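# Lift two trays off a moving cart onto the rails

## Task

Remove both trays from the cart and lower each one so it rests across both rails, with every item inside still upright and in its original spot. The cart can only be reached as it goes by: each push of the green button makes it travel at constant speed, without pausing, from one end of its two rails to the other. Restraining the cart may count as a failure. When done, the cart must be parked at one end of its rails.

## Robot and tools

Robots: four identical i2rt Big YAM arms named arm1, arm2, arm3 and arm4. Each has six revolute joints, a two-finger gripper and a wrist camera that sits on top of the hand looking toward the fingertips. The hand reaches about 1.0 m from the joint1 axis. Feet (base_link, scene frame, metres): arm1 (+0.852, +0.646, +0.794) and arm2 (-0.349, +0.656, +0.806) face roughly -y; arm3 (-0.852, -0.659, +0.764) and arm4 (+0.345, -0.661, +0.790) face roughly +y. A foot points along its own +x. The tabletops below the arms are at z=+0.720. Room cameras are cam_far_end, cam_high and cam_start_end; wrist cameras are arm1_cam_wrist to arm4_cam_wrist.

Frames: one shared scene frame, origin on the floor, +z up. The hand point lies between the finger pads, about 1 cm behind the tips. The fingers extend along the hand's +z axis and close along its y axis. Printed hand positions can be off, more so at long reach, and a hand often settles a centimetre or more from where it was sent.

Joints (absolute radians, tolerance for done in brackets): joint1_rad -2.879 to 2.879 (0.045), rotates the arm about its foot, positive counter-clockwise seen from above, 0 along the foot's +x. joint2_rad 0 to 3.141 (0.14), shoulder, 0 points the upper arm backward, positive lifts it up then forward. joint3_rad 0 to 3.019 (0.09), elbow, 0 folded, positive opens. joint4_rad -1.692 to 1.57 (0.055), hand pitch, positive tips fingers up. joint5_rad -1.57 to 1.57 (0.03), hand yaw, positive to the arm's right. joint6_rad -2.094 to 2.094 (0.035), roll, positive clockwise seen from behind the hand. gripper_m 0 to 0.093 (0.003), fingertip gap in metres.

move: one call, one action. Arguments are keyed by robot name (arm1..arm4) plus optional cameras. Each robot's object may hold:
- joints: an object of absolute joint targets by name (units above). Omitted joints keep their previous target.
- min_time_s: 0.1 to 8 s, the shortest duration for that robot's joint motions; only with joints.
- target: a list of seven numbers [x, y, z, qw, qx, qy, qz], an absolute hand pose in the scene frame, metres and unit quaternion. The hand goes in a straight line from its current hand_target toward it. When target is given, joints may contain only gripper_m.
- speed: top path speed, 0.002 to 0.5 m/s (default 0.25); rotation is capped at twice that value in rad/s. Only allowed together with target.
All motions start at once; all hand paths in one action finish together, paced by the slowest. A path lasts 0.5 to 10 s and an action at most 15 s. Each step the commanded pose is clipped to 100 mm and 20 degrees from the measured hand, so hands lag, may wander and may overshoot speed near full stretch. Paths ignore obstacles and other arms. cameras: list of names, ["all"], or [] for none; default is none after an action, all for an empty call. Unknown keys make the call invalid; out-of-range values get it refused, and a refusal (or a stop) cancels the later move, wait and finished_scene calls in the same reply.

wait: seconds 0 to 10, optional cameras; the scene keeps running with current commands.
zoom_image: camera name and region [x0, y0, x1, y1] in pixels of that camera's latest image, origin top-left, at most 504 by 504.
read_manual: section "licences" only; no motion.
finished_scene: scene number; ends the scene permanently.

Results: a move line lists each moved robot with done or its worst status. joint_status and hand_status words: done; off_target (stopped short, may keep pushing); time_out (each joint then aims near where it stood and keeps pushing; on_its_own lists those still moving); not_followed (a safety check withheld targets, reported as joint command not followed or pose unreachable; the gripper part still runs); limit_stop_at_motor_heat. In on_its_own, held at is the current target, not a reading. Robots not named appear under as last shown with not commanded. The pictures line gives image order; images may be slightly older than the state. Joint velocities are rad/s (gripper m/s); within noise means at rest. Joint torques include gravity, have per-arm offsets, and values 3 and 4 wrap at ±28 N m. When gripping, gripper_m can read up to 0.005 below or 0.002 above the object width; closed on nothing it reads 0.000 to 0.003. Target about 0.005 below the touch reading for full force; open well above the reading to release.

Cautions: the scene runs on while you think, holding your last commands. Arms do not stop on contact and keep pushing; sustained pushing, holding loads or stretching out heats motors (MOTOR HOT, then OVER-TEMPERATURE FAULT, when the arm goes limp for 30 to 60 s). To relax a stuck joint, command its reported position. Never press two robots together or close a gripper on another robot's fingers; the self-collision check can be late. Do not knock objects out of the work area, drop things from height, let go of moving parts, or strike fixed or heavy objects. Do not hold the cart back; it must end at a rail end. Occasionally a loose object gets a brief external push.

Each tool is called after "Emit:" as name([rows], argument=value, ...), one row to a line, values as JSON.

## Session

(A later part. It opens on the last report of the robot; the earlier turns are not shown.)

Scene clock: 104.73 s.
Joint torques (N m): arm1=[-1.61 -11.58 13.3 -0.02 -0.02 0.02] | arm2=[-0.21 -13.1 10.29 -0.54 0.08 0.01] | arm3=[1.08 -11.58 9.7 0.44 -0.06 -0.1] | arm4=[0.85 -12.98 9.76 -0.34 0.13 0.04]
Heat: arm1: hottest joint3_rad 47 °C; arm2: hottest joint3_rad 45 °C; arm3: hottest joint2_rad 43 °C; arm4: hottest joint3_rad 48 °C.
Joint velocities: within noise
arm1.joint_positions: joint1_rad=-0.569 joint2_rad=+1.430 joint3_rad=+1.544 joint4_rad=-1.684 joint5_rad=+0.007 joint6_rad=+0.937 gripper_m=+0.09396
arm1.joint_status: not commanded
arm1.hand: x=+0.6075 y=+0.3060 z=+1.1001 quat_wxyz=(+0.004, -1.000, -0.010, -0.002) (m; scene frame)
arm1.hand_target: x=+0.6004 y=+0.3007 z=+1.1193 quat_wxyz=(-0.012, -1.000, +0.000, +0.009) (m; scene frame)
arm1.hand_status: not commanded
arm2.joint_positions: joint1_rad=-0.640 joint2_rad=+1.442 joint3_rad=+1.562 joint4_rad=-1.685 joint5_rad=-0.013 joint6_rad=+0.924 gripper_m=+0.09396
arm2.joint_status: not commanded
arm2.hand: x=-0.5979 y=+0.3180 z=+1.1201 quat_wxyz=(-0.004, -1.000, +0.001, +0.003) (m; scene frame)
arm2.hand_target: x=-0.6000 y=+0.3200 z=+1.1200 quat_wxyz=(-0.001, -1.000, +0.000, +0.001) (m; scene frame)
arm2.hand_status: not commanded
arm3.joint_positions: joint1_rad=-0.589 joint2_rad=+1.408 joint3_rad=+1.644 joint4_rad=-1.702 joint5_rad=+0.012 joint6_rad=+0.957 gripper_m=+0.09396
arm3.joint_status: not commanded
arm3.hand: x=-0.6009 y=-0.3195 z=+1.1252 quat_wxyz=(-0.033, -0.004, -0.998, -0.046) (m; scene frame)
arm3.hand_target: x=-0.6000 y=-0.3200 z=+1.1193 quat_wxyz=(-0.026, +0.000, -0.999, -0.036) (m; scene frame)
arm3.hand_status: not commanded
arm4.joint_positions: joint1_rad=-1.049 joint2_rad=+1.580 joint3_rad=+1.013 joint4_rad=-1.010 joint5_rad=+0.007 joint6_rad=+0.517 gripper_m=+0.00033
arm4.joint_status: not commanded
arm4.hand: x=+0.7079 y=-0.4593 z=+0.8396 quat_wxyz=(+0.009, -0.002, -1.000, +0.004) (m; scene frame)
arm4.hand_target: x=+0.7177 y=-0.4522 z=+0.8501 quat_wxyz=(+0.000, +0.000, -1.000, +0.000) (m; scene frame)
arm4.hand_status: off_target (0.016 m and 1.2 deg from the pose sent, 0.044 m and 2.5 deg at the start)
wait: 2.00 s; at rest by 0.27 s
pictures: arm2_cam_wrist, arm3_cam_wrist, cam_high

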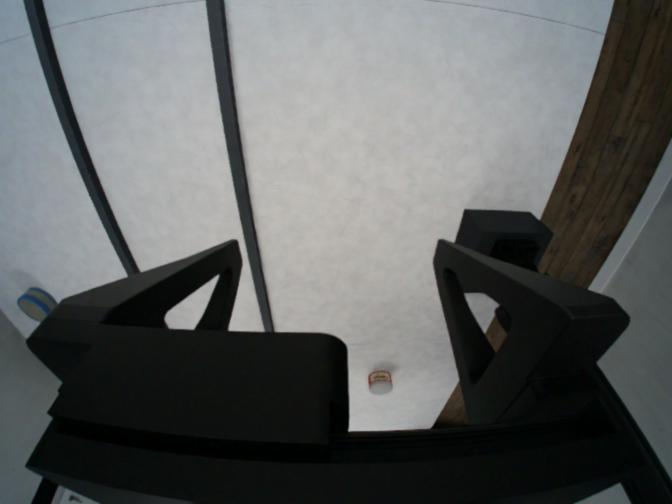

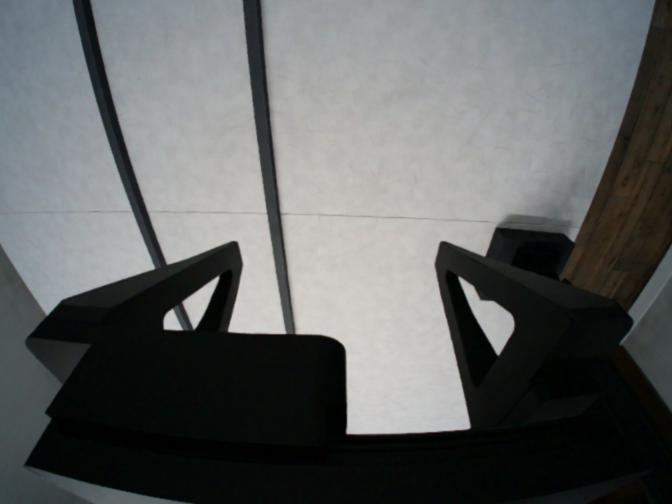

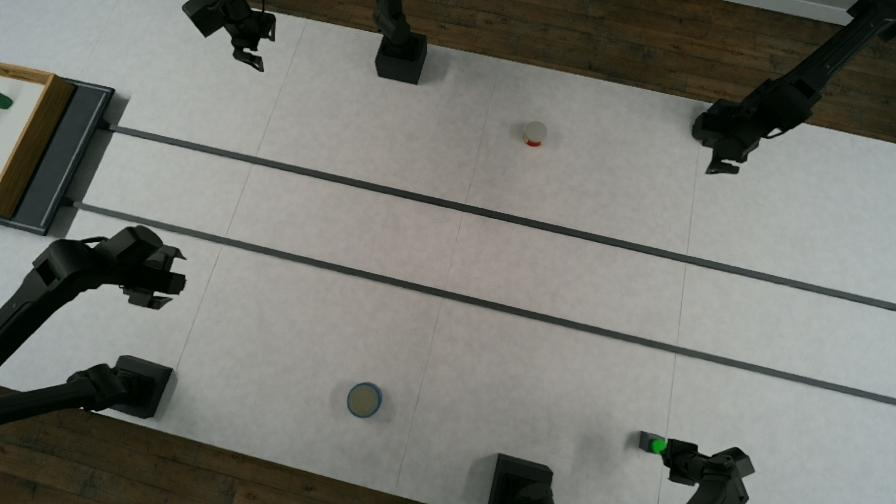

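Emit:
wait(seconds=0, cameras=["arm3_cam_wrist","arm2_cam_wrist","cam_high"])

Emit:
wait(seconds=3, cameras=["arm3_cam_wrist","arm2_cam_wrist","cam_high"])

Scene clock: 119.03 s.
Joint torques (N m): arm1=[-1.67 -12.45 13.38 -0.13 -0.04 0.05] | arm2=[-0.26 -12.98 10.28 -0.49 0.07 0.01] | arm3=[1.03 -11.52 9.8 0.43 -0.04 -0.1] | arm4=[1.08 -13.1 9.77 -0.32 0.12 0.04]
Heat: arm1: hottest joint3_rad 48 °C; arm2: hottest joint3_rad 44 °C; arm3: hottest joint2_rad 42 °C; arm4: hottest joint3_rad 48 °C.
Joint velocities: within noise
arm1.joint_positions: joint1_rad=-0.569 joint2_rad=+1.430 joint3_rad=+1.544 joint4_rad=-1.684 joint5_rad=+0.007 joint6_rad=+0.937 gripper_m=+0.09396
arm1.joint_status: not commanded
arm1.hand: x=+0.6075 y=+0.3060 z=+1.1001 quat_wxyz=(+0.004, -1.000, -0.010, -0.002) (m; scene frame)
arm1.hand_target: x=+0.6004 y=+0.3007 z=+1.1193 quat_wxyz=(-0.012, -1.000, +0.000, +0.009) (m; scene frame)
arm1.hand_status: not commanded
arm2.joint_positions: joint1_rad=-0.640 joint2_rad=+1.442 joint3_rad=+1.562 joint4_rad=-1.685 joint5_rad=-0.013 joint6_rad=+0.924 gripper_m=+0.09396
arm2.joint_status: not commanded
arm2.hand: x=-0.5979 y=+0.3180 z=+1.1201 quat_wxyz=(-0.004, -1.000, +0.001, +0.003) (m; scene frame)
arm2.hand_target: x=-0.6000 y=+0.3200 z=+1.1200 quat_wxyz=(-0.001, -1.000, +0.000, +0.001) (m; scene frame)
arm2.hand_status: not commanded
arm3.joint_positions: joint1_rad=-0.589 joint2_rad=+1.408 joint3_rad=+1.644 joint4_rad=-1.702 joint5_rad=+0.012 joint6_rad=+0.957 gripper_m=+0.09396
arm3.joint_status: not commanded
arm3.hand: x=-0.6009 y=-0.3195 z=+1.1252 quat_wxyz=(-0.033, -0.004, -0.998, -0.046) (m; scene frame)
arm3.hand_target: x=-0.6000 y=-0.3200 z=+1.1193 quat_wxyz=(-0.026, +0.000, -0.999, -0.036) (m; scene frame)
arm3.hand_status: not commanded
arm4.joint_positions: joint1_rad=-1.049 joint2_rad=+1.580 joint3_rad=+1.013 joint4_rad=-1.010 joint5_rad=+0.007 joint6_rad=+0.517 gripper_m=+0.00033
arm4.joint_status: not commanded
arm4.hand: x=+0.7079 y=-0.4593 z=+0.8396 quat_wxyz=(+0.009, -0.002, -1.000, +0.004) (m; scene frame)
arm4.hand_target: x=+0.7177 y=-0.4522 z=+0.8501 quat_wxyz=(+0.000, +0.000, -1.000, +0.000) (m; scene frame)
arm4.hand_status: off_target (0.016 m and 1.2 deg from the pose sent, 0.044 m and 2.5 deg at the start)
pictures: arm2_cam_wrist, arm3_cam_wrist, cam_high

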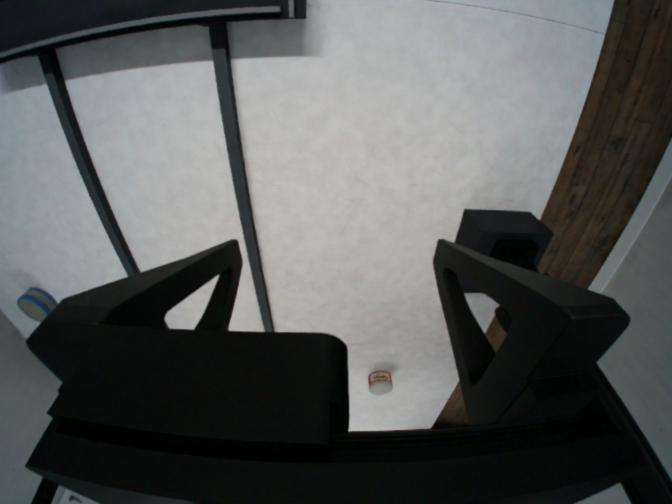

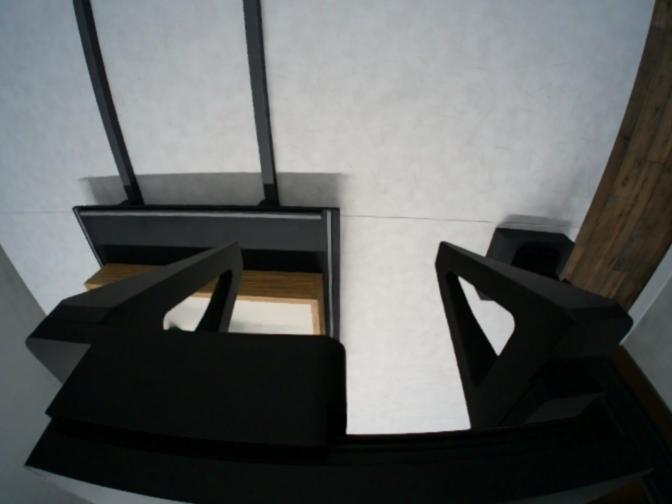

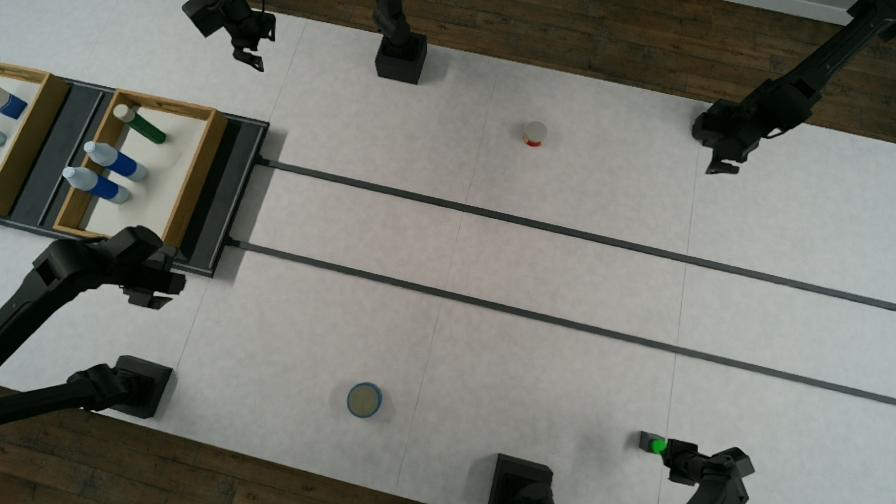

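Scene clock: 122.03 s.
Joint torques (N m): arm1=[-1.2 -12.34 13.39 0.1 -0.01 0.06] | arm2=[-0.26 -12.98 10.24 -0.5 0.08 0.02] | arm3=[1.26 -11.22 9.62 0.35 -0.02 -0.11] | arm4=[0.97 -12.92 9.78 -0.36 0.12 0.05]
Heat: arm1: hottest joint3_rad 48 °C; arm2: hottest joint3_rad 44 °C; arm3: hottest joint2_rad 42 °C; arm4: hottest joint3_rad 48 °C.
Joint velocities: within noise
arm1.joint_positions: joint1_rad=-0.569 joint2_rad=+1.430 joint3_rad=+1.544 joint4_rad=-1.684 joint5_rad=+0.007 joint6_rad=+0.937 gripper_m=+0.09396
arm1.joint_status: not commanded
arm1.hand: x=+0.6075 y=+0.3060 z=+1.1001 quat_wxyz=(+0.004, -1.000, -0.010, -0.002) (m; scene frame)
arm1.hand_target: x=+0.6004 y=+0.3007 z=+1.1193 quat_wxyz=(-0.012, -1.000, +0.000, +0.009) (m; scene frame)
arm1.hand_status: not commanded
arm2.joint_positions: joint1_rad=-0.640 joint2_rad=+1.442 joint3_rad=+1.562 joint4_rad=-1.685 joint5_rad=-0.013 joint6_rad=+0.924 gripper_m=+0.09396
arm2.joint_status: not commanded
arm2.hand: x=-0.5979 y=+0.3180 z=+1.1201 quat_wxyz=(-0.004, -1.000, +0.001, +0.003) (m; scene frame)
arm2.hand_target: x=-0.6000 y=+0.3200 z=+1.1200 quat_wxyz=(-0.001, -1.000, +0.000, +0.001) (m; scene frame)
arm2.hand_status: not commanded
arm3.joint_positions: joint1_rad=-0.589 joint2_rad=+1.408 joint3_rad=+1.644 joint4_rad=-1.702 joint5_rad=+0.012 joint6_rad=+0.957 gripper_m=+0.09396
arm3.joint_status: not commanded
arm3.hand: x=-0.6009 y=-0.3195 z=+1.1252 quat_wxyz=(-0.033, -0.004, -0.998, -0.046) (m; scene frame)
arm3.hand_target: x=-0.6000 y=-0.3200 z=+1.1193 quat_wxyz=(-0.026, +0.000, -0.999, -0.036) (m; scene frame)
arm3.hand_status: not commanded
arm4.joint_positions: joint1_rad=-1.049 joint2_rad=+1.580 joint3_rad=+1.013 joint4_rad=-1.010 joint5_rad=+0.007 joint6_rad=+0.517 gripper_m=+0.00033
arm4.joint_status: not commanded
arm4.hand: x=+0.7079 y=-0.4593 z=+0.8396 quat_wxyz=(+0.009, -0.002, -1.000, +0.004) (m; scene frame)
arm4.hand_target: x=+0.7177 y=-0.4522 z=+0.8501 quat_wxyz=(+0.000, +0.000, -1.000, +0.000) (m; scene frame)
arm4.hand_status: off_target (0.016 m and 1.2 deg from the pose sent, 0.044 m and 2.5 deg at the start)
wait: 3.00 s; at rest by 0.27 s
pictures: arm2_cam_wrist, arm3_cam_wrist, cam_high

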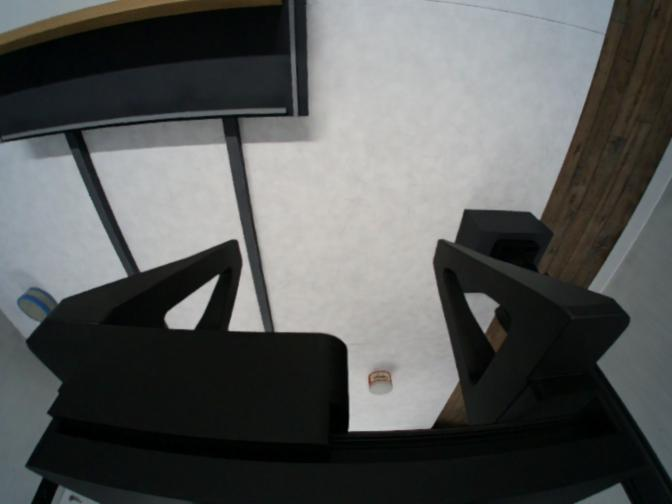

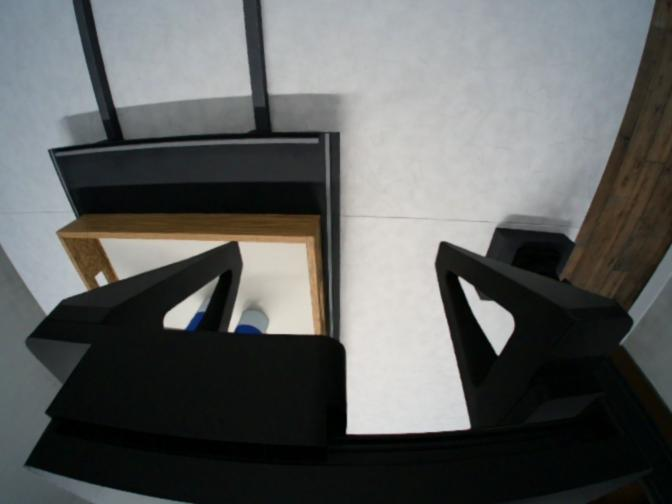

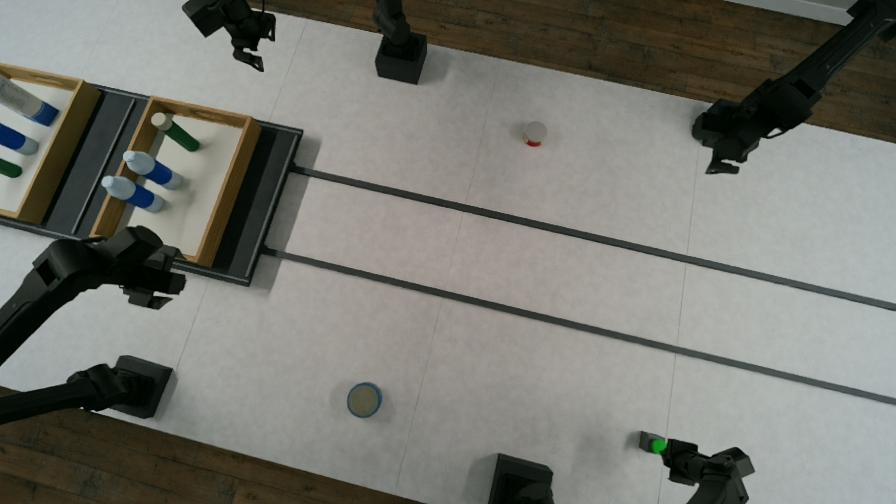

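Emit:
move(arm1={"target":[0.6,0.25,1.02,0,1,0,0],"speed":0.3}, arm4={"target":[0.6,-0.265,1.02,0,0,1,0],"speed":0.3,"joints":{"gripper_m":0.093}}, cameras=["arm3_cam_wrist","arm2_cam_wrist","cam_high","arm1_cam_wrist","arm4_cam_wrist"])

Emit:
wait(seconds=8, cameras=["cam_high","arm1_cam_wrist","arm4_cam_wrist"])

Emit:
wait(seconds=5, cameras=["cam_high","arm1_cam_wrist","arm4_cam_wrist"])

Scene clock: 149.57 s.
Joint torques (N m): arm1=[0.15 -13.33 9.48 1.16 -0.02 0.05] | arm2=[-0.32 -13.04 10.28 -0.5 0.08 0.01] | arm3=[1.2 -11.69 9.58 0.43 -0.02 -0.11] | arm4=[0.09 -12.1 11.21 -0.28 0.18 0.22]
Heat: arm1: hottest joint3_rad 50 °C; arm2: hottest joint3_rad 43 °C; arm3: hottest joint2_rad 42 °C; arm4: hottest joint3_rad 50 °C.
move: arm1 done; arm4 done
Joint velocities: within noise
arm1.joint_positions: joint1_rad=-0.525 joint2_rad=+1.548 joint3_rad=+1.471 joint4_rad=-1.491 joint5_rad=+0.007 joint6_rad=+0.999 gripper_m=+0.09396
arm1.joint_status: not commanded
arm1.hand: x=+0.5982 y=+0.2567 z=+1.0225 quat_wxyz=(+0.004, -1.000, -0.001, -0.001) (m; scene frame)
arm1.hand_target: x=+0.5999 y=+0.2501 z=+1.0200 quat_wxyz=(+0.000, -1.000, +0.000, +0.000) (m; scene frame)
arm1.hand_status: done (0.007 m and 0.5 deg from the pose sent, 0.098 m and 1.2 deg at the start)
arm2, arm3: as last shown
arm4.joint_positions: joint1_rad=-0.542 joint2_rad=+1.535 joint3_rad=+1.452 joint4_rad=-1.477 joint5_rad=+0.013 joint6_rad=+0.996 gripper_m=+0.09292
arm4.joint_status: all done
arm4.hand: x=+0.5925 y=-0.2708 z=+1.0180 quat_wxyz=(+0.000, +0.011, -1.000, -0.002) (m; scene frame)
arm4.hand_target: x=+0.5999 y=-0.2652 z=+1.0198 quat_wxyz=(+0.000, +0.000, -1.000, +0.000) (m; scene frame)
arm4.hand_status: done (0.010 m and 1.3 deg from the pose sent, 0.286 m and 1.2 deg at the start)
pictures: arm1_cam_wrist, arm2_cam_wrist, arm3_cam_wrist, arm4_cam_wrist, cam_high

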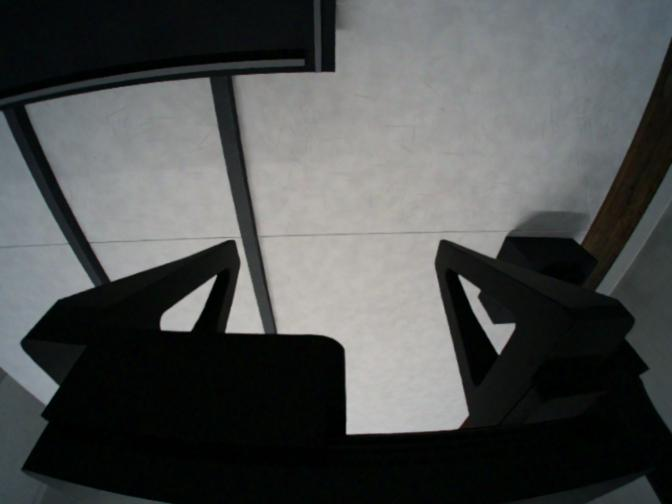

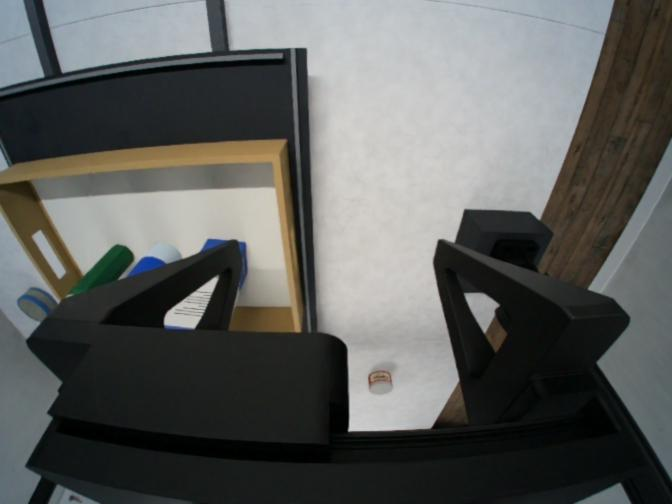

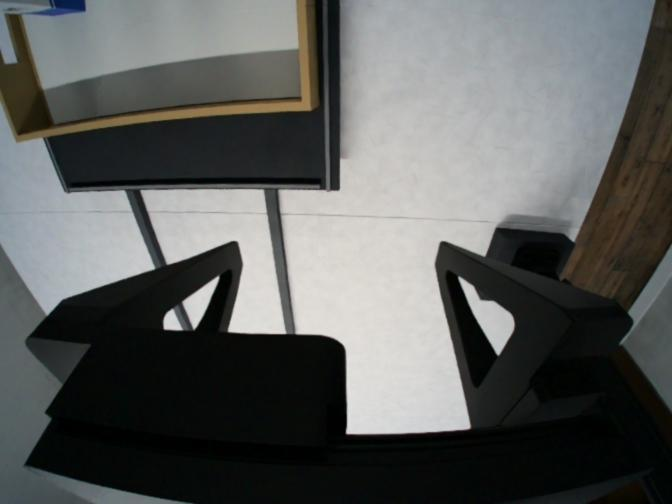

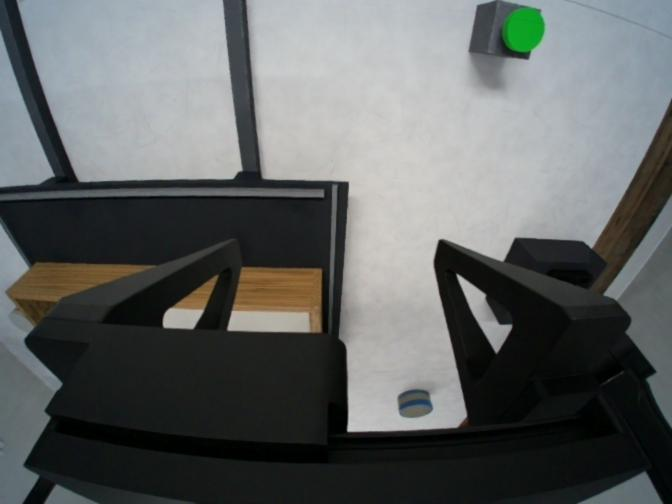

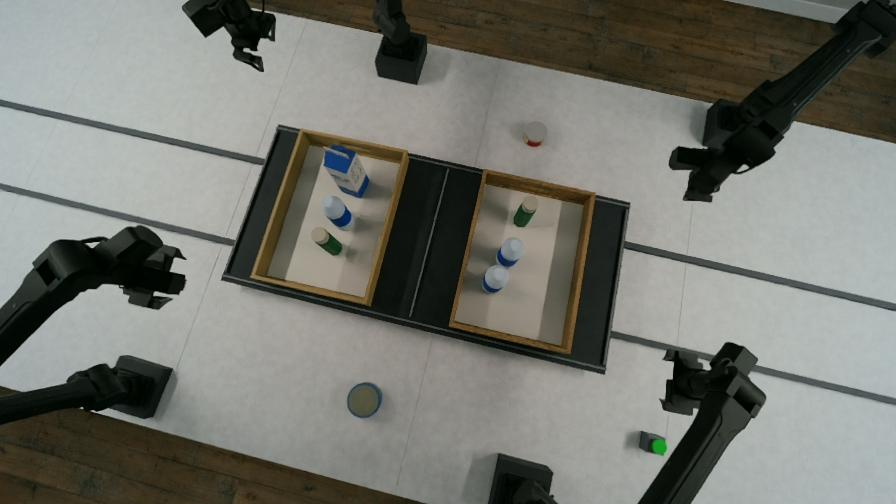

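Scene clock: 157.57 s.
Joint torques (N m): arm1=[0.26 -13.86 9.44 1.17 0.01 0.07] | arm2=[-0.26 -13.33 10.25 -0.49 0.08 0.01] | arm3=[1.08 -12.34 9.91 0.43 -0.01 -0.11] | arm4=[0.09 -12.34 11.22 -0.25 0.17 0.21]
Heat: arm1: hottest joint3_rad 49 °C; arm2: hottest joint3_rad 43 °C; arm3: hottest joint2_rad 42 °C; arm4: hottest joint3_rad 54 °C.
Joint velocities: within noise
arm1.joint_positions: joint1_rad=-0.525 joint2_rad=+1.548 joint3_rad=+1.471 joint4_rad=-1.491 joint5_rad=+0.007 joint6_rad=+0.999 gripper_m=+0.09396
arm1.joint_status: not commanded
arm1.hand: x=+0.5982 y=+0.2567 z=+1.0225 quat_wxyz=(+0.004, -1.000, -0.001, -0.001) (m; scene frame)
arm1.hand_target: x=+0.5999 y=+0.2501 z=+1.0200 quat_wxyz=(+0.000, -1.000, +0.000, +0.000) (m; scene frame)
arm1.hand_status: done (0.007 m and 0.5 deg from the pose sent, 0.098 m and 1.2 deg at the start)
arm2.joint_positions: joint1_rad=-0.640 joint2_rad=+1.442 joint3_rad=+1.562 joint4_rad=-1.685 joint5_rad=-0.013 joint6_rad=+0.924 gripper_m=+0.09396
arm2.joint_status: not commanded
arm2.hand: x=-0.5979 y=+0.3180 z=+1.1201 quat_wxyz=(-0.004, -1.000, +0.001, +0.003) (m; scene frame)
arm2.hand_target: x=-0.6000 y=+0.3200 z=+1.1200 quat_wxyz=(-0.001, -1.000, +0.000, +0.001) (m; scene frame)
arm2.hand_status: not commanded
arm3.joint_positions: joint1_rad=-0.589 joint2_rad=+1.408 joint3_rad=+1.644 joint4_rad=-1.702 joint5_rad=+0.012 joint6_rad=+0.957 gripper_m=+0.09396
arm3.joint_status: not commanded
arm3.hand: x=-0.6009 y=-0.3195 z=+1.1252 quat_wxyz=(-0.033, -0.004, -0.998, -0.046) (m; scene frame)
arm3.hand_target: x=-0.6000 y=-0.3200 z=+1.1193 quat_wxyz=(-0.026, +0.000, -0.999, -0.036) (m; scene frame)
arm3.hand_status: not commanded
arm4.joint_positions: joint1_rad=-0.542 joint2_rad=+1.535 joint3_rad=+1.452 joint4_rad=-1.477 joint5_rad=+0.013 joint6_rad=+0.996 gripper_m=+0.09292
arm4.joint_status: all done
arm4.hand: x=+0.5925 y=-0.2708 z=+1.0180 quat_wxyz=(+0.000, +0.011, -1.000, -0.002) (m; scene frame)
arm4.hand_target: x=+0.5999 y=-0.2652 z=+1.0198 quat_wxyz=(+0.000, +0.000, -1.000, +0.000) (m; scene frame)
arm4.hand_status: done (0.010 m and 1.3 deg from the pose sent, 0.286 m and 1.2 deg at the start)
wait: 8.00 s; at rest by 0.27 s
pictures: arm1_cam_wrist, arm4_cam_wrist, cam_high

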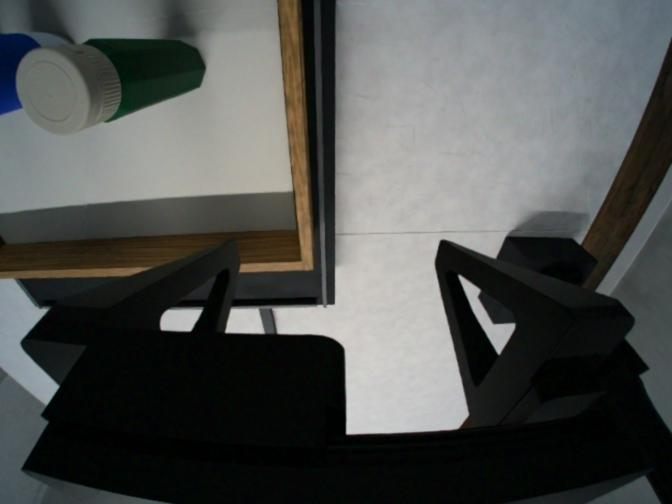

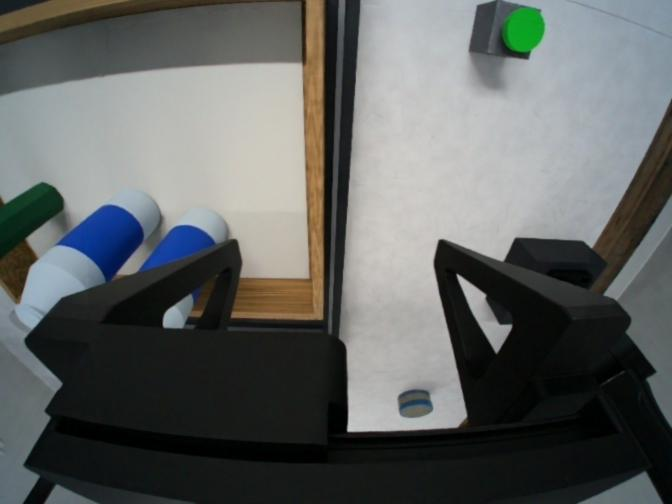

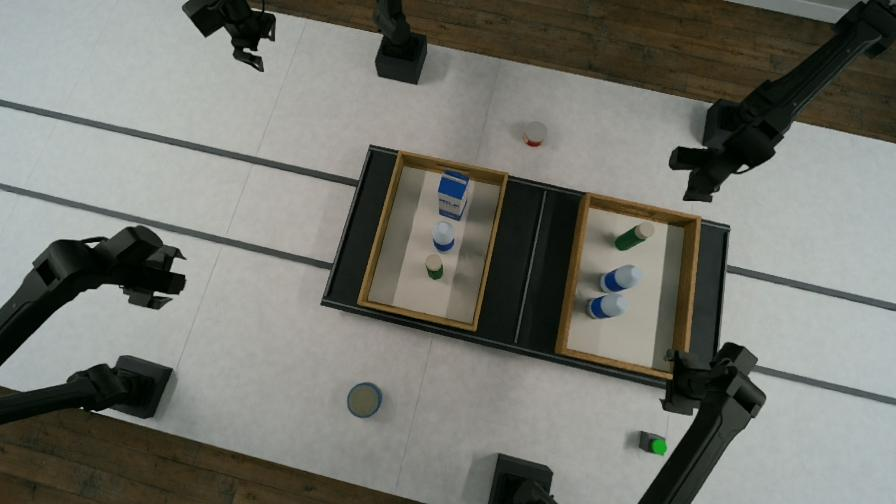

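Scene clock: 162.57 s.
Joint torques (N m): arm1=[-0.67 -12.98 9.55 0.99 -0.06 0.07] | arm2=[-0.21 -12.86 10.26 -0.46 0.07 0.02] | arm3=[0.67 -11.63 9.83 0.47 0.02 -0.14] | arm4=[0.21 -12.28 11.25 -0.27 0.17 0.22]
Heat: arm1: hottest joint3_rad 49 °C; arm2: hottest joint3_rad 43 °C; arm3: hottest joint2_rad 41 °C; arm4: hottest joint3_rad 56 °C.
Joint velocities: within noise
arm1.joint_positions: joint1_rad=-0.525 joint2_rad=+1.548 joint3_rad=+1.471 joint4_rad=-1.491 joint5_rad=+0.007 joint6_rad=+0.999 gripper_m=+0.09396
arm1.joint_status: not commanded
arm1.hand: x=+0.5982 y=+0.2567 z=+1.0225 quat_wxyz=(+0.004, -1.000, -0.001, -0.001) (m; scene frame)
arm1.hand_target: x=+0.5999 y=+0.2501 z=+1.0200 quat_wxyz=(+0.000, -1.000, +0.000, +0.000) (m; scene frame)
arm1.hand_status: done (0.007 m and 0.5 deg from the pose sent, 0.098 m and 1.2 deg at the start)
arm2.joint_positions: joint1_rad=-0.640 joint2_rad=+1.442 joint3_rad=+1.562 joint4_rad=-1.685 joint5_rad=-0.013 joint6_rad=+0.924 gripper_m=+0.09396
arm2.joint_status: not commanded
arm2.hand: x=-0.5979 y=+0.3180 z=+1.1201 quat_wxyz=(-0.004, -1.000, +0.001, +0.003) (m; scene frame)
arm2.hand_target: x=-0.6000 y=+0.3200 z=+1.1200 quat_wxyz=(-0.001, -1.000, +0.000, +0.001) (m; scene frame)
arm2.hand_status: not commanded
arm3.joint_positions: joint1_rad=-0.589 joint2_rad=+1.408 joint3_rad=+1.644 joint4_rad=-1.702 joint5_rad=+0.012 joint6_rad=+0.957 gripper_m=+0.09396
arm3.joint_status: not commanded
arm3.hand: x=-0.6009 y=-0.3195 z=+1.1252 quat_wxyz=(-0.033, -0.004, -0.998, -0.046) (m; scene frame)
arm3.hand_target: x=-0.6000 y=-0.3200 z=+1.1193 quat_wxyz=(-0.026, +0.000, -0.999, -0.036) (m; scene frame)
arm3.hand_status: not commanded
arm4.joint_positions: joint1_rad=-0.542 joint2_rad=+1.535 joint3_rad=+1.452 joint4_rad=-1.477 joint5_rad=+0.013 joint6_rad=+0.996 gripper_m=+0.09292
arm4.joint_status: all done
arm4.hand: x=+0.5925 y=-0.2708 z=+1.0180 quat_wxyz=(+0.000, +0.011, -1.000, -0.002) (m; scene frame)
arm4.hand_target: x=+0.5999 y=-0.2652 z=+1.0198 quat_wxyz=(+0.000, +0.000, -1.000, +0.000) (m; scene frame)
arm4.hand_status: done (0.010 m and 1.3 deg from the pose sent, 0.286 m and 1.2 deg at the start)
wait: 5.00 s; at rest by 0.27 s
pictures: arm1_cam_wrist, arm4_cam_wrist, cam_high

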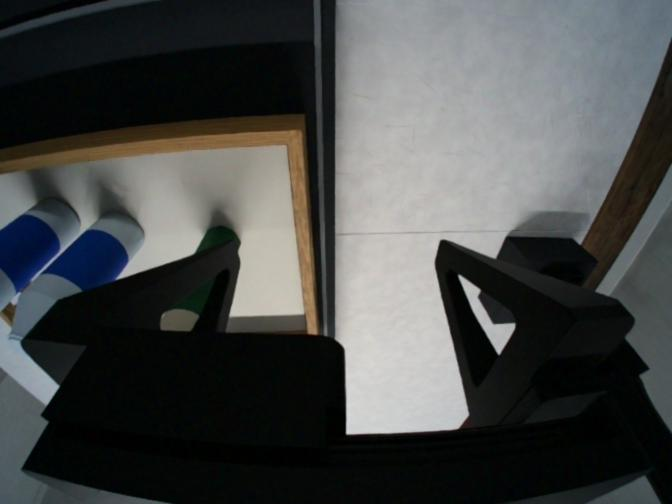

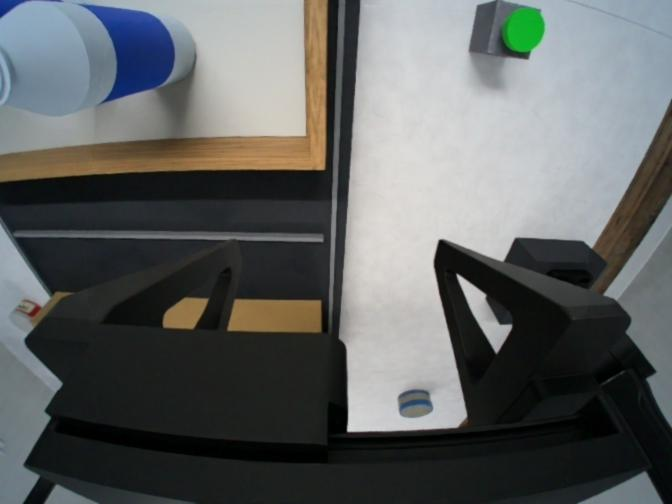

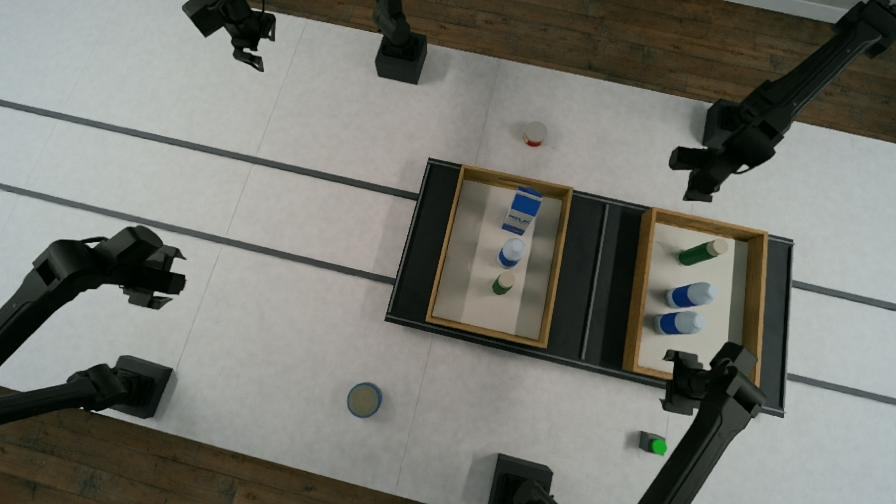

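Emit:
wait(seconds=0, cameras=["cam_high","arm1_cam_wrist","arm4_cam_wrist","cam_far_end"])

Scene clock: 198.43 s.
Joint torques (N m): arm1=[0.5 -14.21 9.44 0.91 -0.01 0.11] | arm2=[-0.21 -12.98 10.29 -0.5 0.06 0.01] | arm3=[1.26 -11.87 9.58 0.23 0 -0.11] | arm4=[0.26 -12.22 11.26 -0.29 0.17 0.21]
Heat: arm1: hottest joint3_rad 47 °C; arm2: hottest joint3_rad 43 °C; arm3: hottest joint2_rad 41 °C; arm4: hottest joint3_rad 64 °C.
Joint velocities: within noise
arm1.joint_positions: joint1_rad=-0.525 joint2_rad=+1.548 joint3_rad=+1.471 joint4_rad=-1.491 joint5_rad=+0.007 joint6_rad=+0.999 gripper_m=+0.09396
arm1.joint_status: not commanded
arm1.hand: x=+0.5982 y=+0.2567 z=+1.0225 quat_wxyz=(+0.004, -1.000, -0.001, -0.001) (m; scene frame)
arm1.hand_target: x=+0.5999 y=+0.2501 z=+1.0200 quat_wxyz=(+0.000, -1.000, +0.000, +0.000) (m; scene frame)
arm1.hand_status: done (0.007 m and 0.5 deg from the pose sent, 0.098 m and 1.2 deg at the start)
arm2.joint_positions: joint1_rad=-0.640 joint2_rad=+1.442 joint3_rad=+1.562 joint4_rad=-1.685 joint5_rad=-0.013 joint6_rad=+0.924 gripper_m=+0.09396
arm2.joint_status: not commanded
arm2.hand: x=-0.5979 y=+0.3180 z=+1.1201 quat_wxyz=(-0.004, -1.000, +0.001, +0.003) (m; scene frame)
arm2.hand_target: x=-0.6000 y=+0.3200 z=+1.1200 quat_wxyz=(-0.001, -1.000, +0.000, +0.001) (m; scene frame)
arm2.hand_status: not commanded
arm3.joint_positions: joint1_rad=-0.589 joint2_rad=+1.408 joint3_rad=+1.644 joint4_rad=-1.702 joint5_rad=+0.012 joint6_rad=+0.957 gripper_m=+0.09396
arm3.joint_status: not commanded
arm3.hand: x=-0.6009 y=-0.3195 z=+1.1252 quat_wxyz=(-0.033, -0.004, -0.998, -0.046) (m; scene frame)
arm3.hand_target: x=-0.6000 y=-0.3200 z=+1.1193 quat_wxyz=(-0.026, +0.000, -0.999, -0.036) (m; scene frame)
arm3.hand_status: not commanded
arm4.joint_positions: joint1_rad=-0.542 joint2_rad=+1.535 joint3_rad=+1.452 joint4_rad=-1.477 joint5_rad=+0.013 joint6_rad=+0.996 gripper_m=+0.09292
arm4.joint_status: all done
arm4.hand: x=+0.5925 y=-0.2708 z=+1.0180 quat_wxyz=(+0.000, +0.011, -1.000, -0.002) (m; scene frame)
arm4.hand_target: x=+0.5999 y=-0.2652 z=+1.0198 quat_wxyz=(+0.000, +0.000, -1.000, +0.000) (m; scene frame)
arm4.hand_status: done (0.010 m and 1.3 deg from the pose sent, 0.286 m and 1.2 deg at the start)
pictures: arm1_cam_wrist, arm4_cam_wrist, cam_far_end, cam_high

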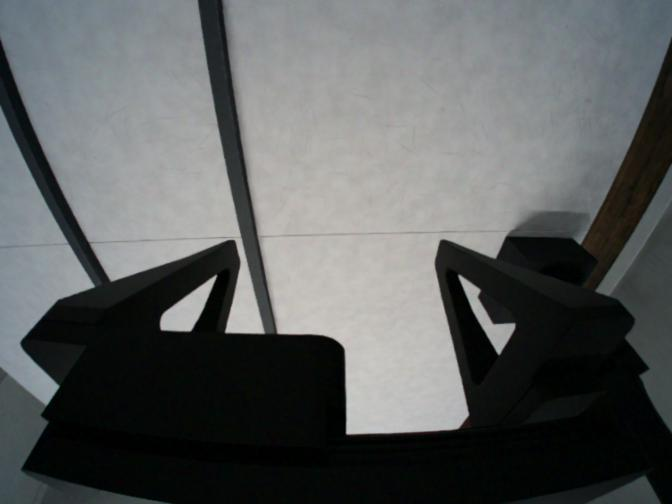

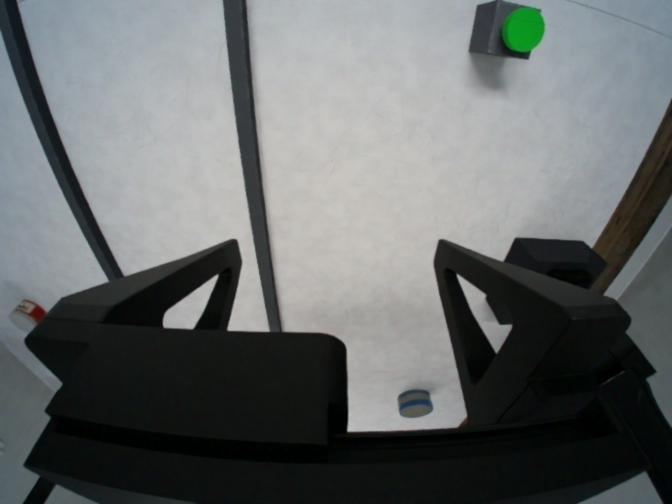

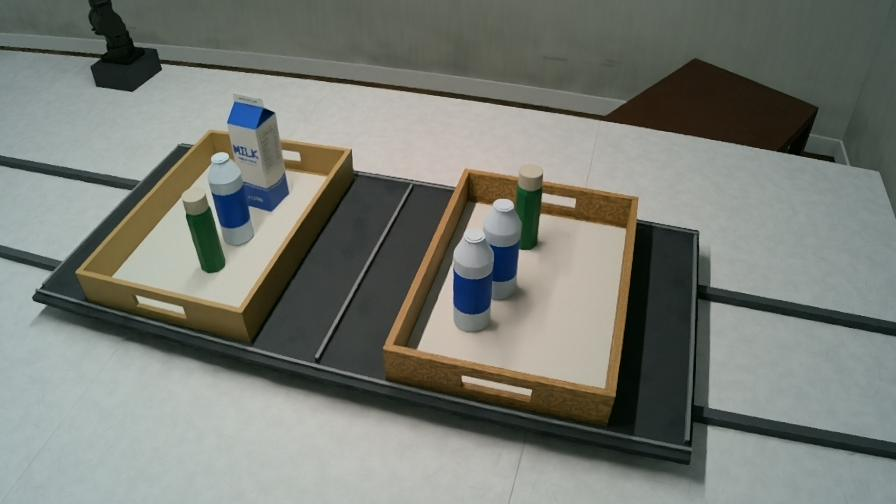

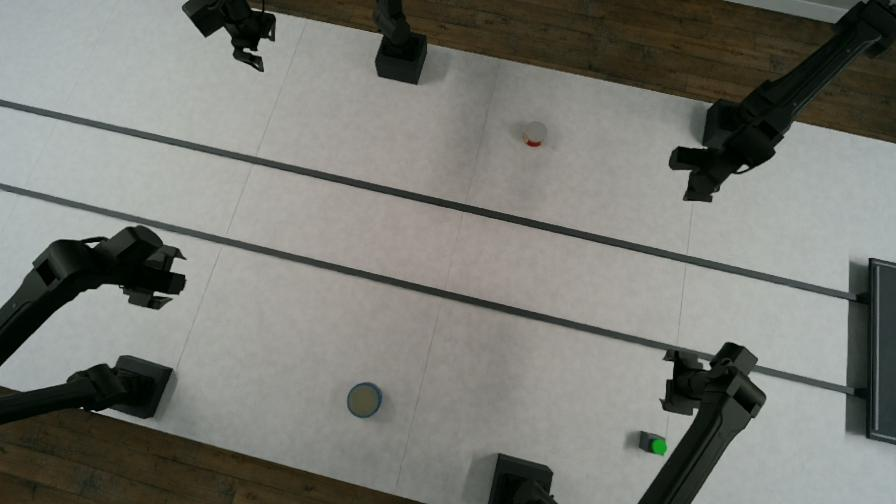

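Emit:
zoom_image(camera="cam_far_end", region=[60, 80, 380, 360])

Scaled by 1.575 from the camera's 896x504 image, which has a finer 1280x720 frame.

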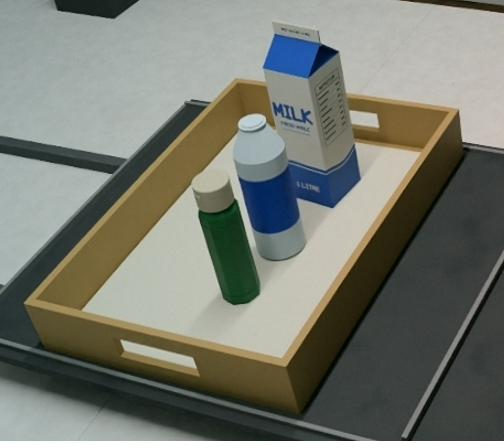

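Emit:
move(arm4={"target":[0.72,-0.455,0.85,0,0,1,0],"speed":0.3,"joints":{"gripper_m":0.0}})

Emit:
move(arm4={"target":[0.72,-0.452,0.772,0,0,1,0],"speed":0.12})

Emit:
move(arm4={"target":[0.72,-0.452,0.84,0,0,1,0],"speed":0.2})

Emit:
move(arm4={"joints":{"gripper_m":0.06}}, cameras=["cam_high","cam_far_end"])

Scene clock: 249.10 s.
Joint torques (N m): arm1=[-0.44 -13.39 9.54 0.91 -0.05 0.07] | arm2=[-0.21 -12.81 10.25 -0.43 0.08 0.01] | arm3=[0.67 -11.81 9.63 0.2 -0.03 -0.07] | arm4=[1.2 -11.75 7.24 0.76 -0.02 -0.12]
Heat: arm1: hottest joint3_rad 45 °C; arm2: hottest joint3_rad 43 °C; arm3: hottest joint2_rad 41 °C; arm4: hottest joint3_rad 68 °C.
move: arm4 done
Joint velocities: within noise
arm1, arm2, arm3: as last shown
arm4.joint_positions: joint1_rad=-1.060 joint2_rad=+1.565 joint3_rad=+1.052 joint4_rad=-1.036 joint5_rad=+0.011 joint6_rad=+0.524 gripper_m=+0.00033
arm4.joint_status: all done
arm4.hand: x=+0.7211 y=-0.4583 z=+0.8579 quat_wxyz=(-0.004, -0.012, -1.000, -0.001) (m; scene frame)
arm4.hand_target: x=+0.7199 y=-0.4551 z=+0.8502 quat_wxyz=(+0.000, +0.000, -1.000, +0.000) (m; scene frame)
arm4.hand_status: done (0.009 m and 1.4 deg from the pose sent, 0.280 m and 1.3 deg at the start)
pictures: none

Scene clock: 250.27 s.
Joint torques (N m): arm1=[0.26 -13.45 9.48 1.03 -0.01 0.06] | arm2=[-0.44 -13.04 10.26 -0.44 0.07 0.02] | arm3=[0.73 -11.52 9.59 0.35 -0.04 -0.1] | arm4=[1.38 -8.76 5.01 2.39 0 -0.07]
Heat: arm1: hottest joint3_rad 45 °C; arm2: hottest joint3_rad 43 °C; arm3: hottest joint2_rad 41 °C; arm4: hottest joint3_rad 67 °C.
move: arm4 off_target
Joint velocities: within noise
arm1, arm2, arm3: as last shown
arm4.joint_positions: joint1_rad=-1.058 joint2_rad=+1.646 joint3_rad=+0.993 joint4_rad=-0.867 joint5_rad=+0.010 joint6_rad=+0.524 gripper_m=+0.00033
arm4.joint_status: not commanded
arm4.hand: x=+0.7268 y=-0.4535 z=+0.8069 quat_wxyz=(-0.016, -0.011, -1.000, -0.008) (m; scene frame)
arm4.hand_target: x=+0.7181 y=-0.4533 z=+0.7745 quat_wxyz=(+0.000, +0.000, -1.000, +0.000) (m; scene frame)
arm4.hand_status: off_target (0.036 m and 2.4 deg from the pose sent, 0.086 m and 1.4 deg at the start)
pictures: none

Scene clock: 251.27 s.
Joint torques (N m): arm1=[-0.21 -13.8 9.48 0.88 -0.01 0] | arm2=[-0.32 -12.98 10.25 -0.47 0.08 0.01] | arm3=[1.9 -11.99 9.63 0.4 -0.04 -0.1] | arm4=[1.26 -13.39 9.84 -0.32 -0.01 -0.05]
Heat: arm1: hottest joint3_rad 45 °C; arm2: hottest joint3_rad 43 °C; arm3: hottest joint2_rad 41 °C; arm4: hottest joint3_rad 67 °C.
move: arm4 off_target
Joint velocities: within noise
arm1, arm2, arm3: as last shown
arm4.joint_positions: joint1_rad=-1.055 joint2_rad=+1.602 joint3_rad=+1.001 joint4_rad=-0.985 joint5_rad=+0.010 joint6_rad=+0.524 gripper_m=+0.00033
arm4.joint_status: not commanded
arm4.hand: x=+0.7085 y=-0.4625 z=+0.8272 quat_wxyz=(+0.012, -0.009, -1.000, +0.008) (m; scene frame)
arm4.hand_target: x=+0.7195 y=-0.4523 z=+0.8401 quat_wxyz=(+0.000, +0.000, -1.000, +0.000) (m; scene frame)
arm4.hand_status: off_target (0.020 m and 1.9 deg from the pose sent, 0.034 m and 2.4 deg at the start)
pictures: none

Scene clock: 251.90 s.
Joint torques (N m): arm1=[-0.03 -13.8 9.26 0.99 -0.02 0.06] | arm2=[-0.09 -13.16 10.29 -0.46 0.06 0.02] | arm3=[0.85 -11.4 9.72 0.44 -0.01 -0.11] | arm4=[1.38 -13.33 9.84 -0.35 0 -0.05]
Heat: arm1: hottest joint3_rad 45 °C; arm2: hottest joint3_rad 43 °C; arm3: hottest joint2_rad 41 °C; arm4: hottest joint3_rad 66 °C.
move: arm4 done
Joint velocities: within noise
arm1, arm2, arm3: as last shown
arm4.joint_positions: joint1_rad=-1.055 joint2_rad=+1.602 joint3_rad=+1.001 joint4_rad=-0.985 joint5_rad=+0.010 joint6_rad=+0.524 gripper_m=+0.05991
arm4.joint_status: all done
arm4.hand: x=+0.7085 y=-0.4625 z=+0.8272 quat_wxyz=(+0.012, -0.009, -1.000, +0.008) (m; scene frame)
arm4.hand_target: x=+0.7195 y=-0.4523 z=+0.8401 quat_wxyz=(+0.000, +0.000, -1.000, +0.000) (m; scene frame)
arm4.hand_status: not commanded
pictures: cam_far_end, cam_high

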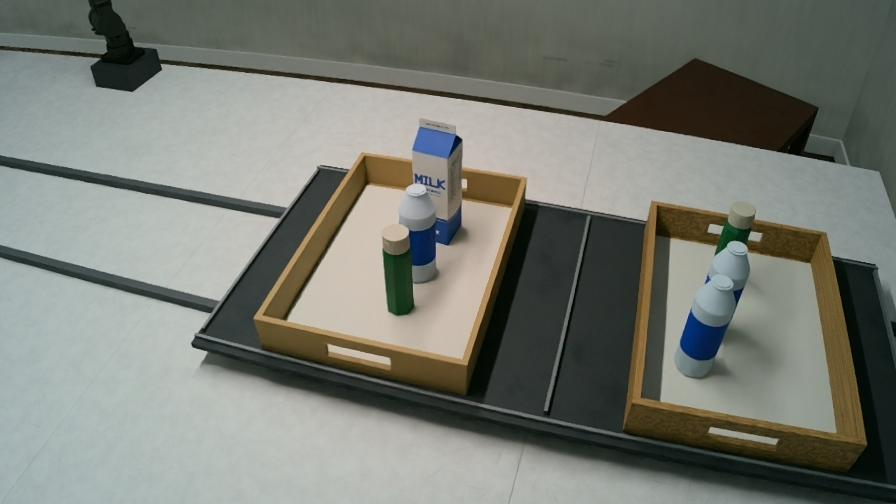

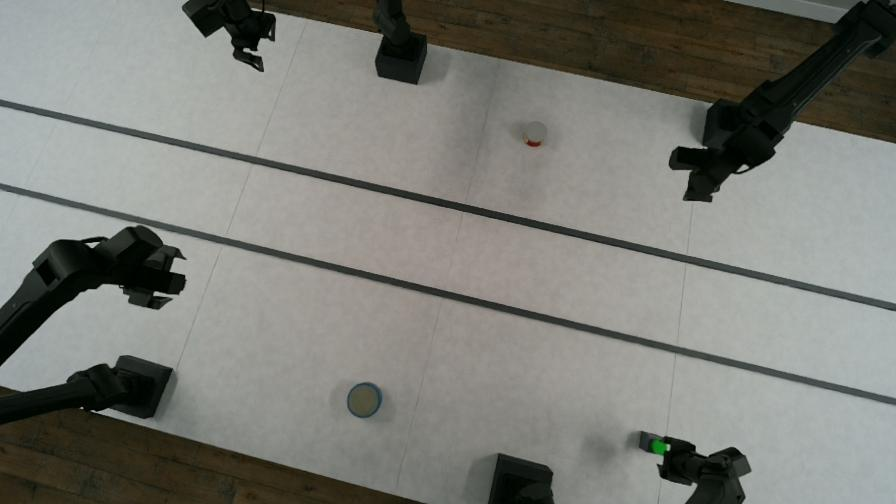

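Emit:
wait(seconds=3, cameras=["cam_far_end","cam_high"])

Scene clock: 259.43 s.
Joint torques (N m): arm1=[0.09 -13.86 9.51 1.11 0 0.11] | arm2=[-0.32 -13.16 10.26 -0.51 0.07 0.01] | arm3=[1.14 -11.93 9.7 0.5 -0.03 -0.12] | arm4=[1.38 -13.39 9.84 -0.34 0 -0.05]
Heat: arm1: hottest joint3_rad 45 °C; arm2: hottest joint3_rad 43 °C; arm3: hottest joint2_rad 41 °C; arm4: hottest joint3_rad 63 °C.
Joint velocities: within noise
arm1.joint_positions: joint1_rad=-0.525 joint2_rad=+1.548 joint3_rad=+1.471 joint4_rad=-1.491 joint5_rad=+0.007 joint6_rad=+0.999 gripper_m=+0.09396
arm1.joint_status: not commanded
arm1.hand: x=+0.5982 y=+0.2567 z=+1.0225 quat_wxyz=(+0.004, -1.000, -0.001, -0.001) (m; scene frame)
arm1.hand_target: x=+0.5999 y=+0.2501 z=+1.0200 quat_wxyz=(+0.000, -1.000, +0.000, +0.000) (m; scene frame)
arm1.hand_status: not commanded
arm2.joint_positions: joint1_rad=-0.640 joint2_rad=+1.442 joint3_rad=+1.562 joint4_rad=-1.685 joint5_rad=-0.013 joint6_rad=+0.924 gripper_m=+0.09396
arm2.joint_status: not commanded
arm2.hand: x=-0.5979 y=+0.3180 z=+1.1201 quat_wxyz=(-0.004, -1.000, +0.001, +0.003) (m; scene frame)
arm2.hand_target: x=-0.6000 y=+0.3200 z=+1.1200 quat_wxyz=(-0.001, -1.000, +0.000, +0.001) (m; scene frame)
arm2.hand_status: not commanded
arm3.joint_positions: joint1_rad=-0.589 joint2_rad=+1.408 joint3_rad=+1.644 joint4_rad=-1.702 joint5_rad=+0.012 joint6_rad=+0.957 gripper_m=+0.09396
arm3.joint_status: not commanded
arm3.hand: x=-0.6009 y=-0.3195 z=+1.1252 quat_wxyz=(-0.033, -0.004, -0.998, -0.046) (m; scene frame)
arm3.hand_target: x=-0.6000 y=-0.3200 z=+1.1193 quat_wxyz=(-0.026, +0.000, -0.999, -0.036) (m; scene frame)
arm3.hand_status: not commanded
arm4.joint_positions: joint1_rad=-1.055 joint2_rad=+1.602 joint3_rad=+1.001 joint4_rad=-0.985 joint5_rad=+0.010 joint6_rad=+0.524 gripper_m=+0.05991
arm4.joint_status: all done
arm4.hand: x=+0.7085 y=-0.4625 z=+0.8272 quat_wxyz=(+0.012, -0.009, -1.000, +0.008) (m; scene frame)
arm4.hand_target: x=+0.7195 y=-0.4523 z=+0.8401 quat_wxyz=(+0.000, +0.000, -1.000, +0.000) (m; scene frame)
arm4.hand_status: not commanded
wait: 3.00 s; at rest from the start
pictures: cam_far_end, cam_high

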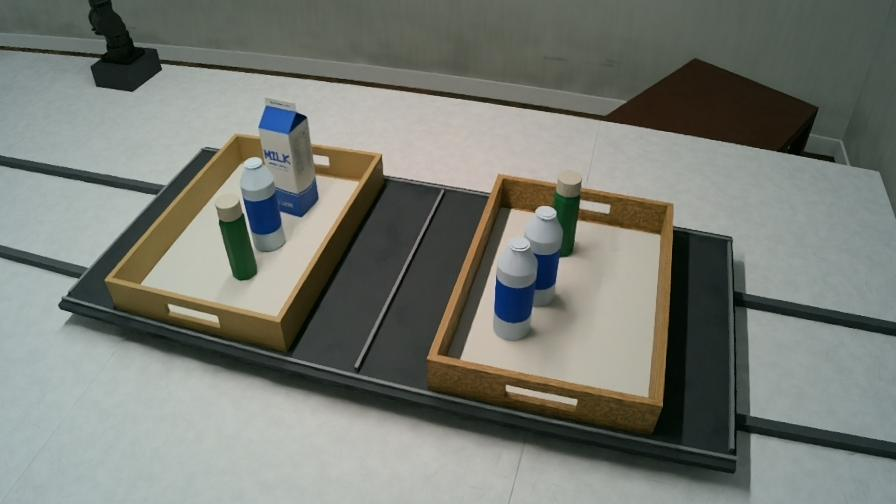

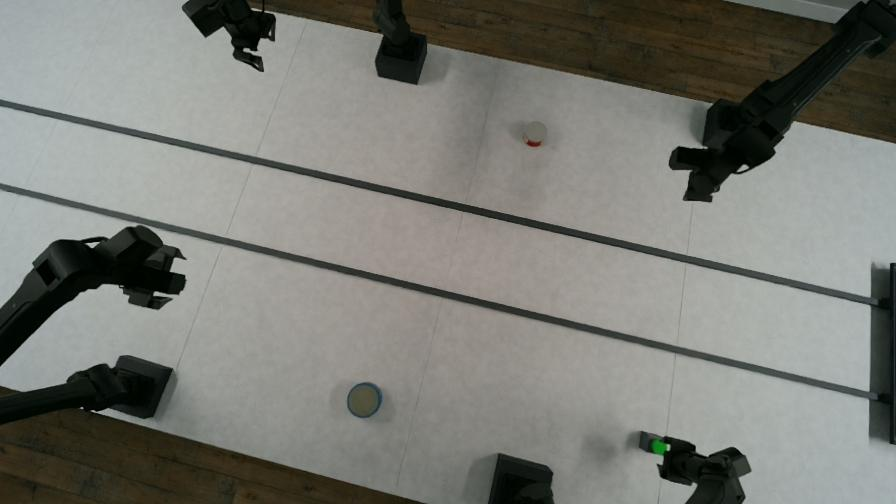

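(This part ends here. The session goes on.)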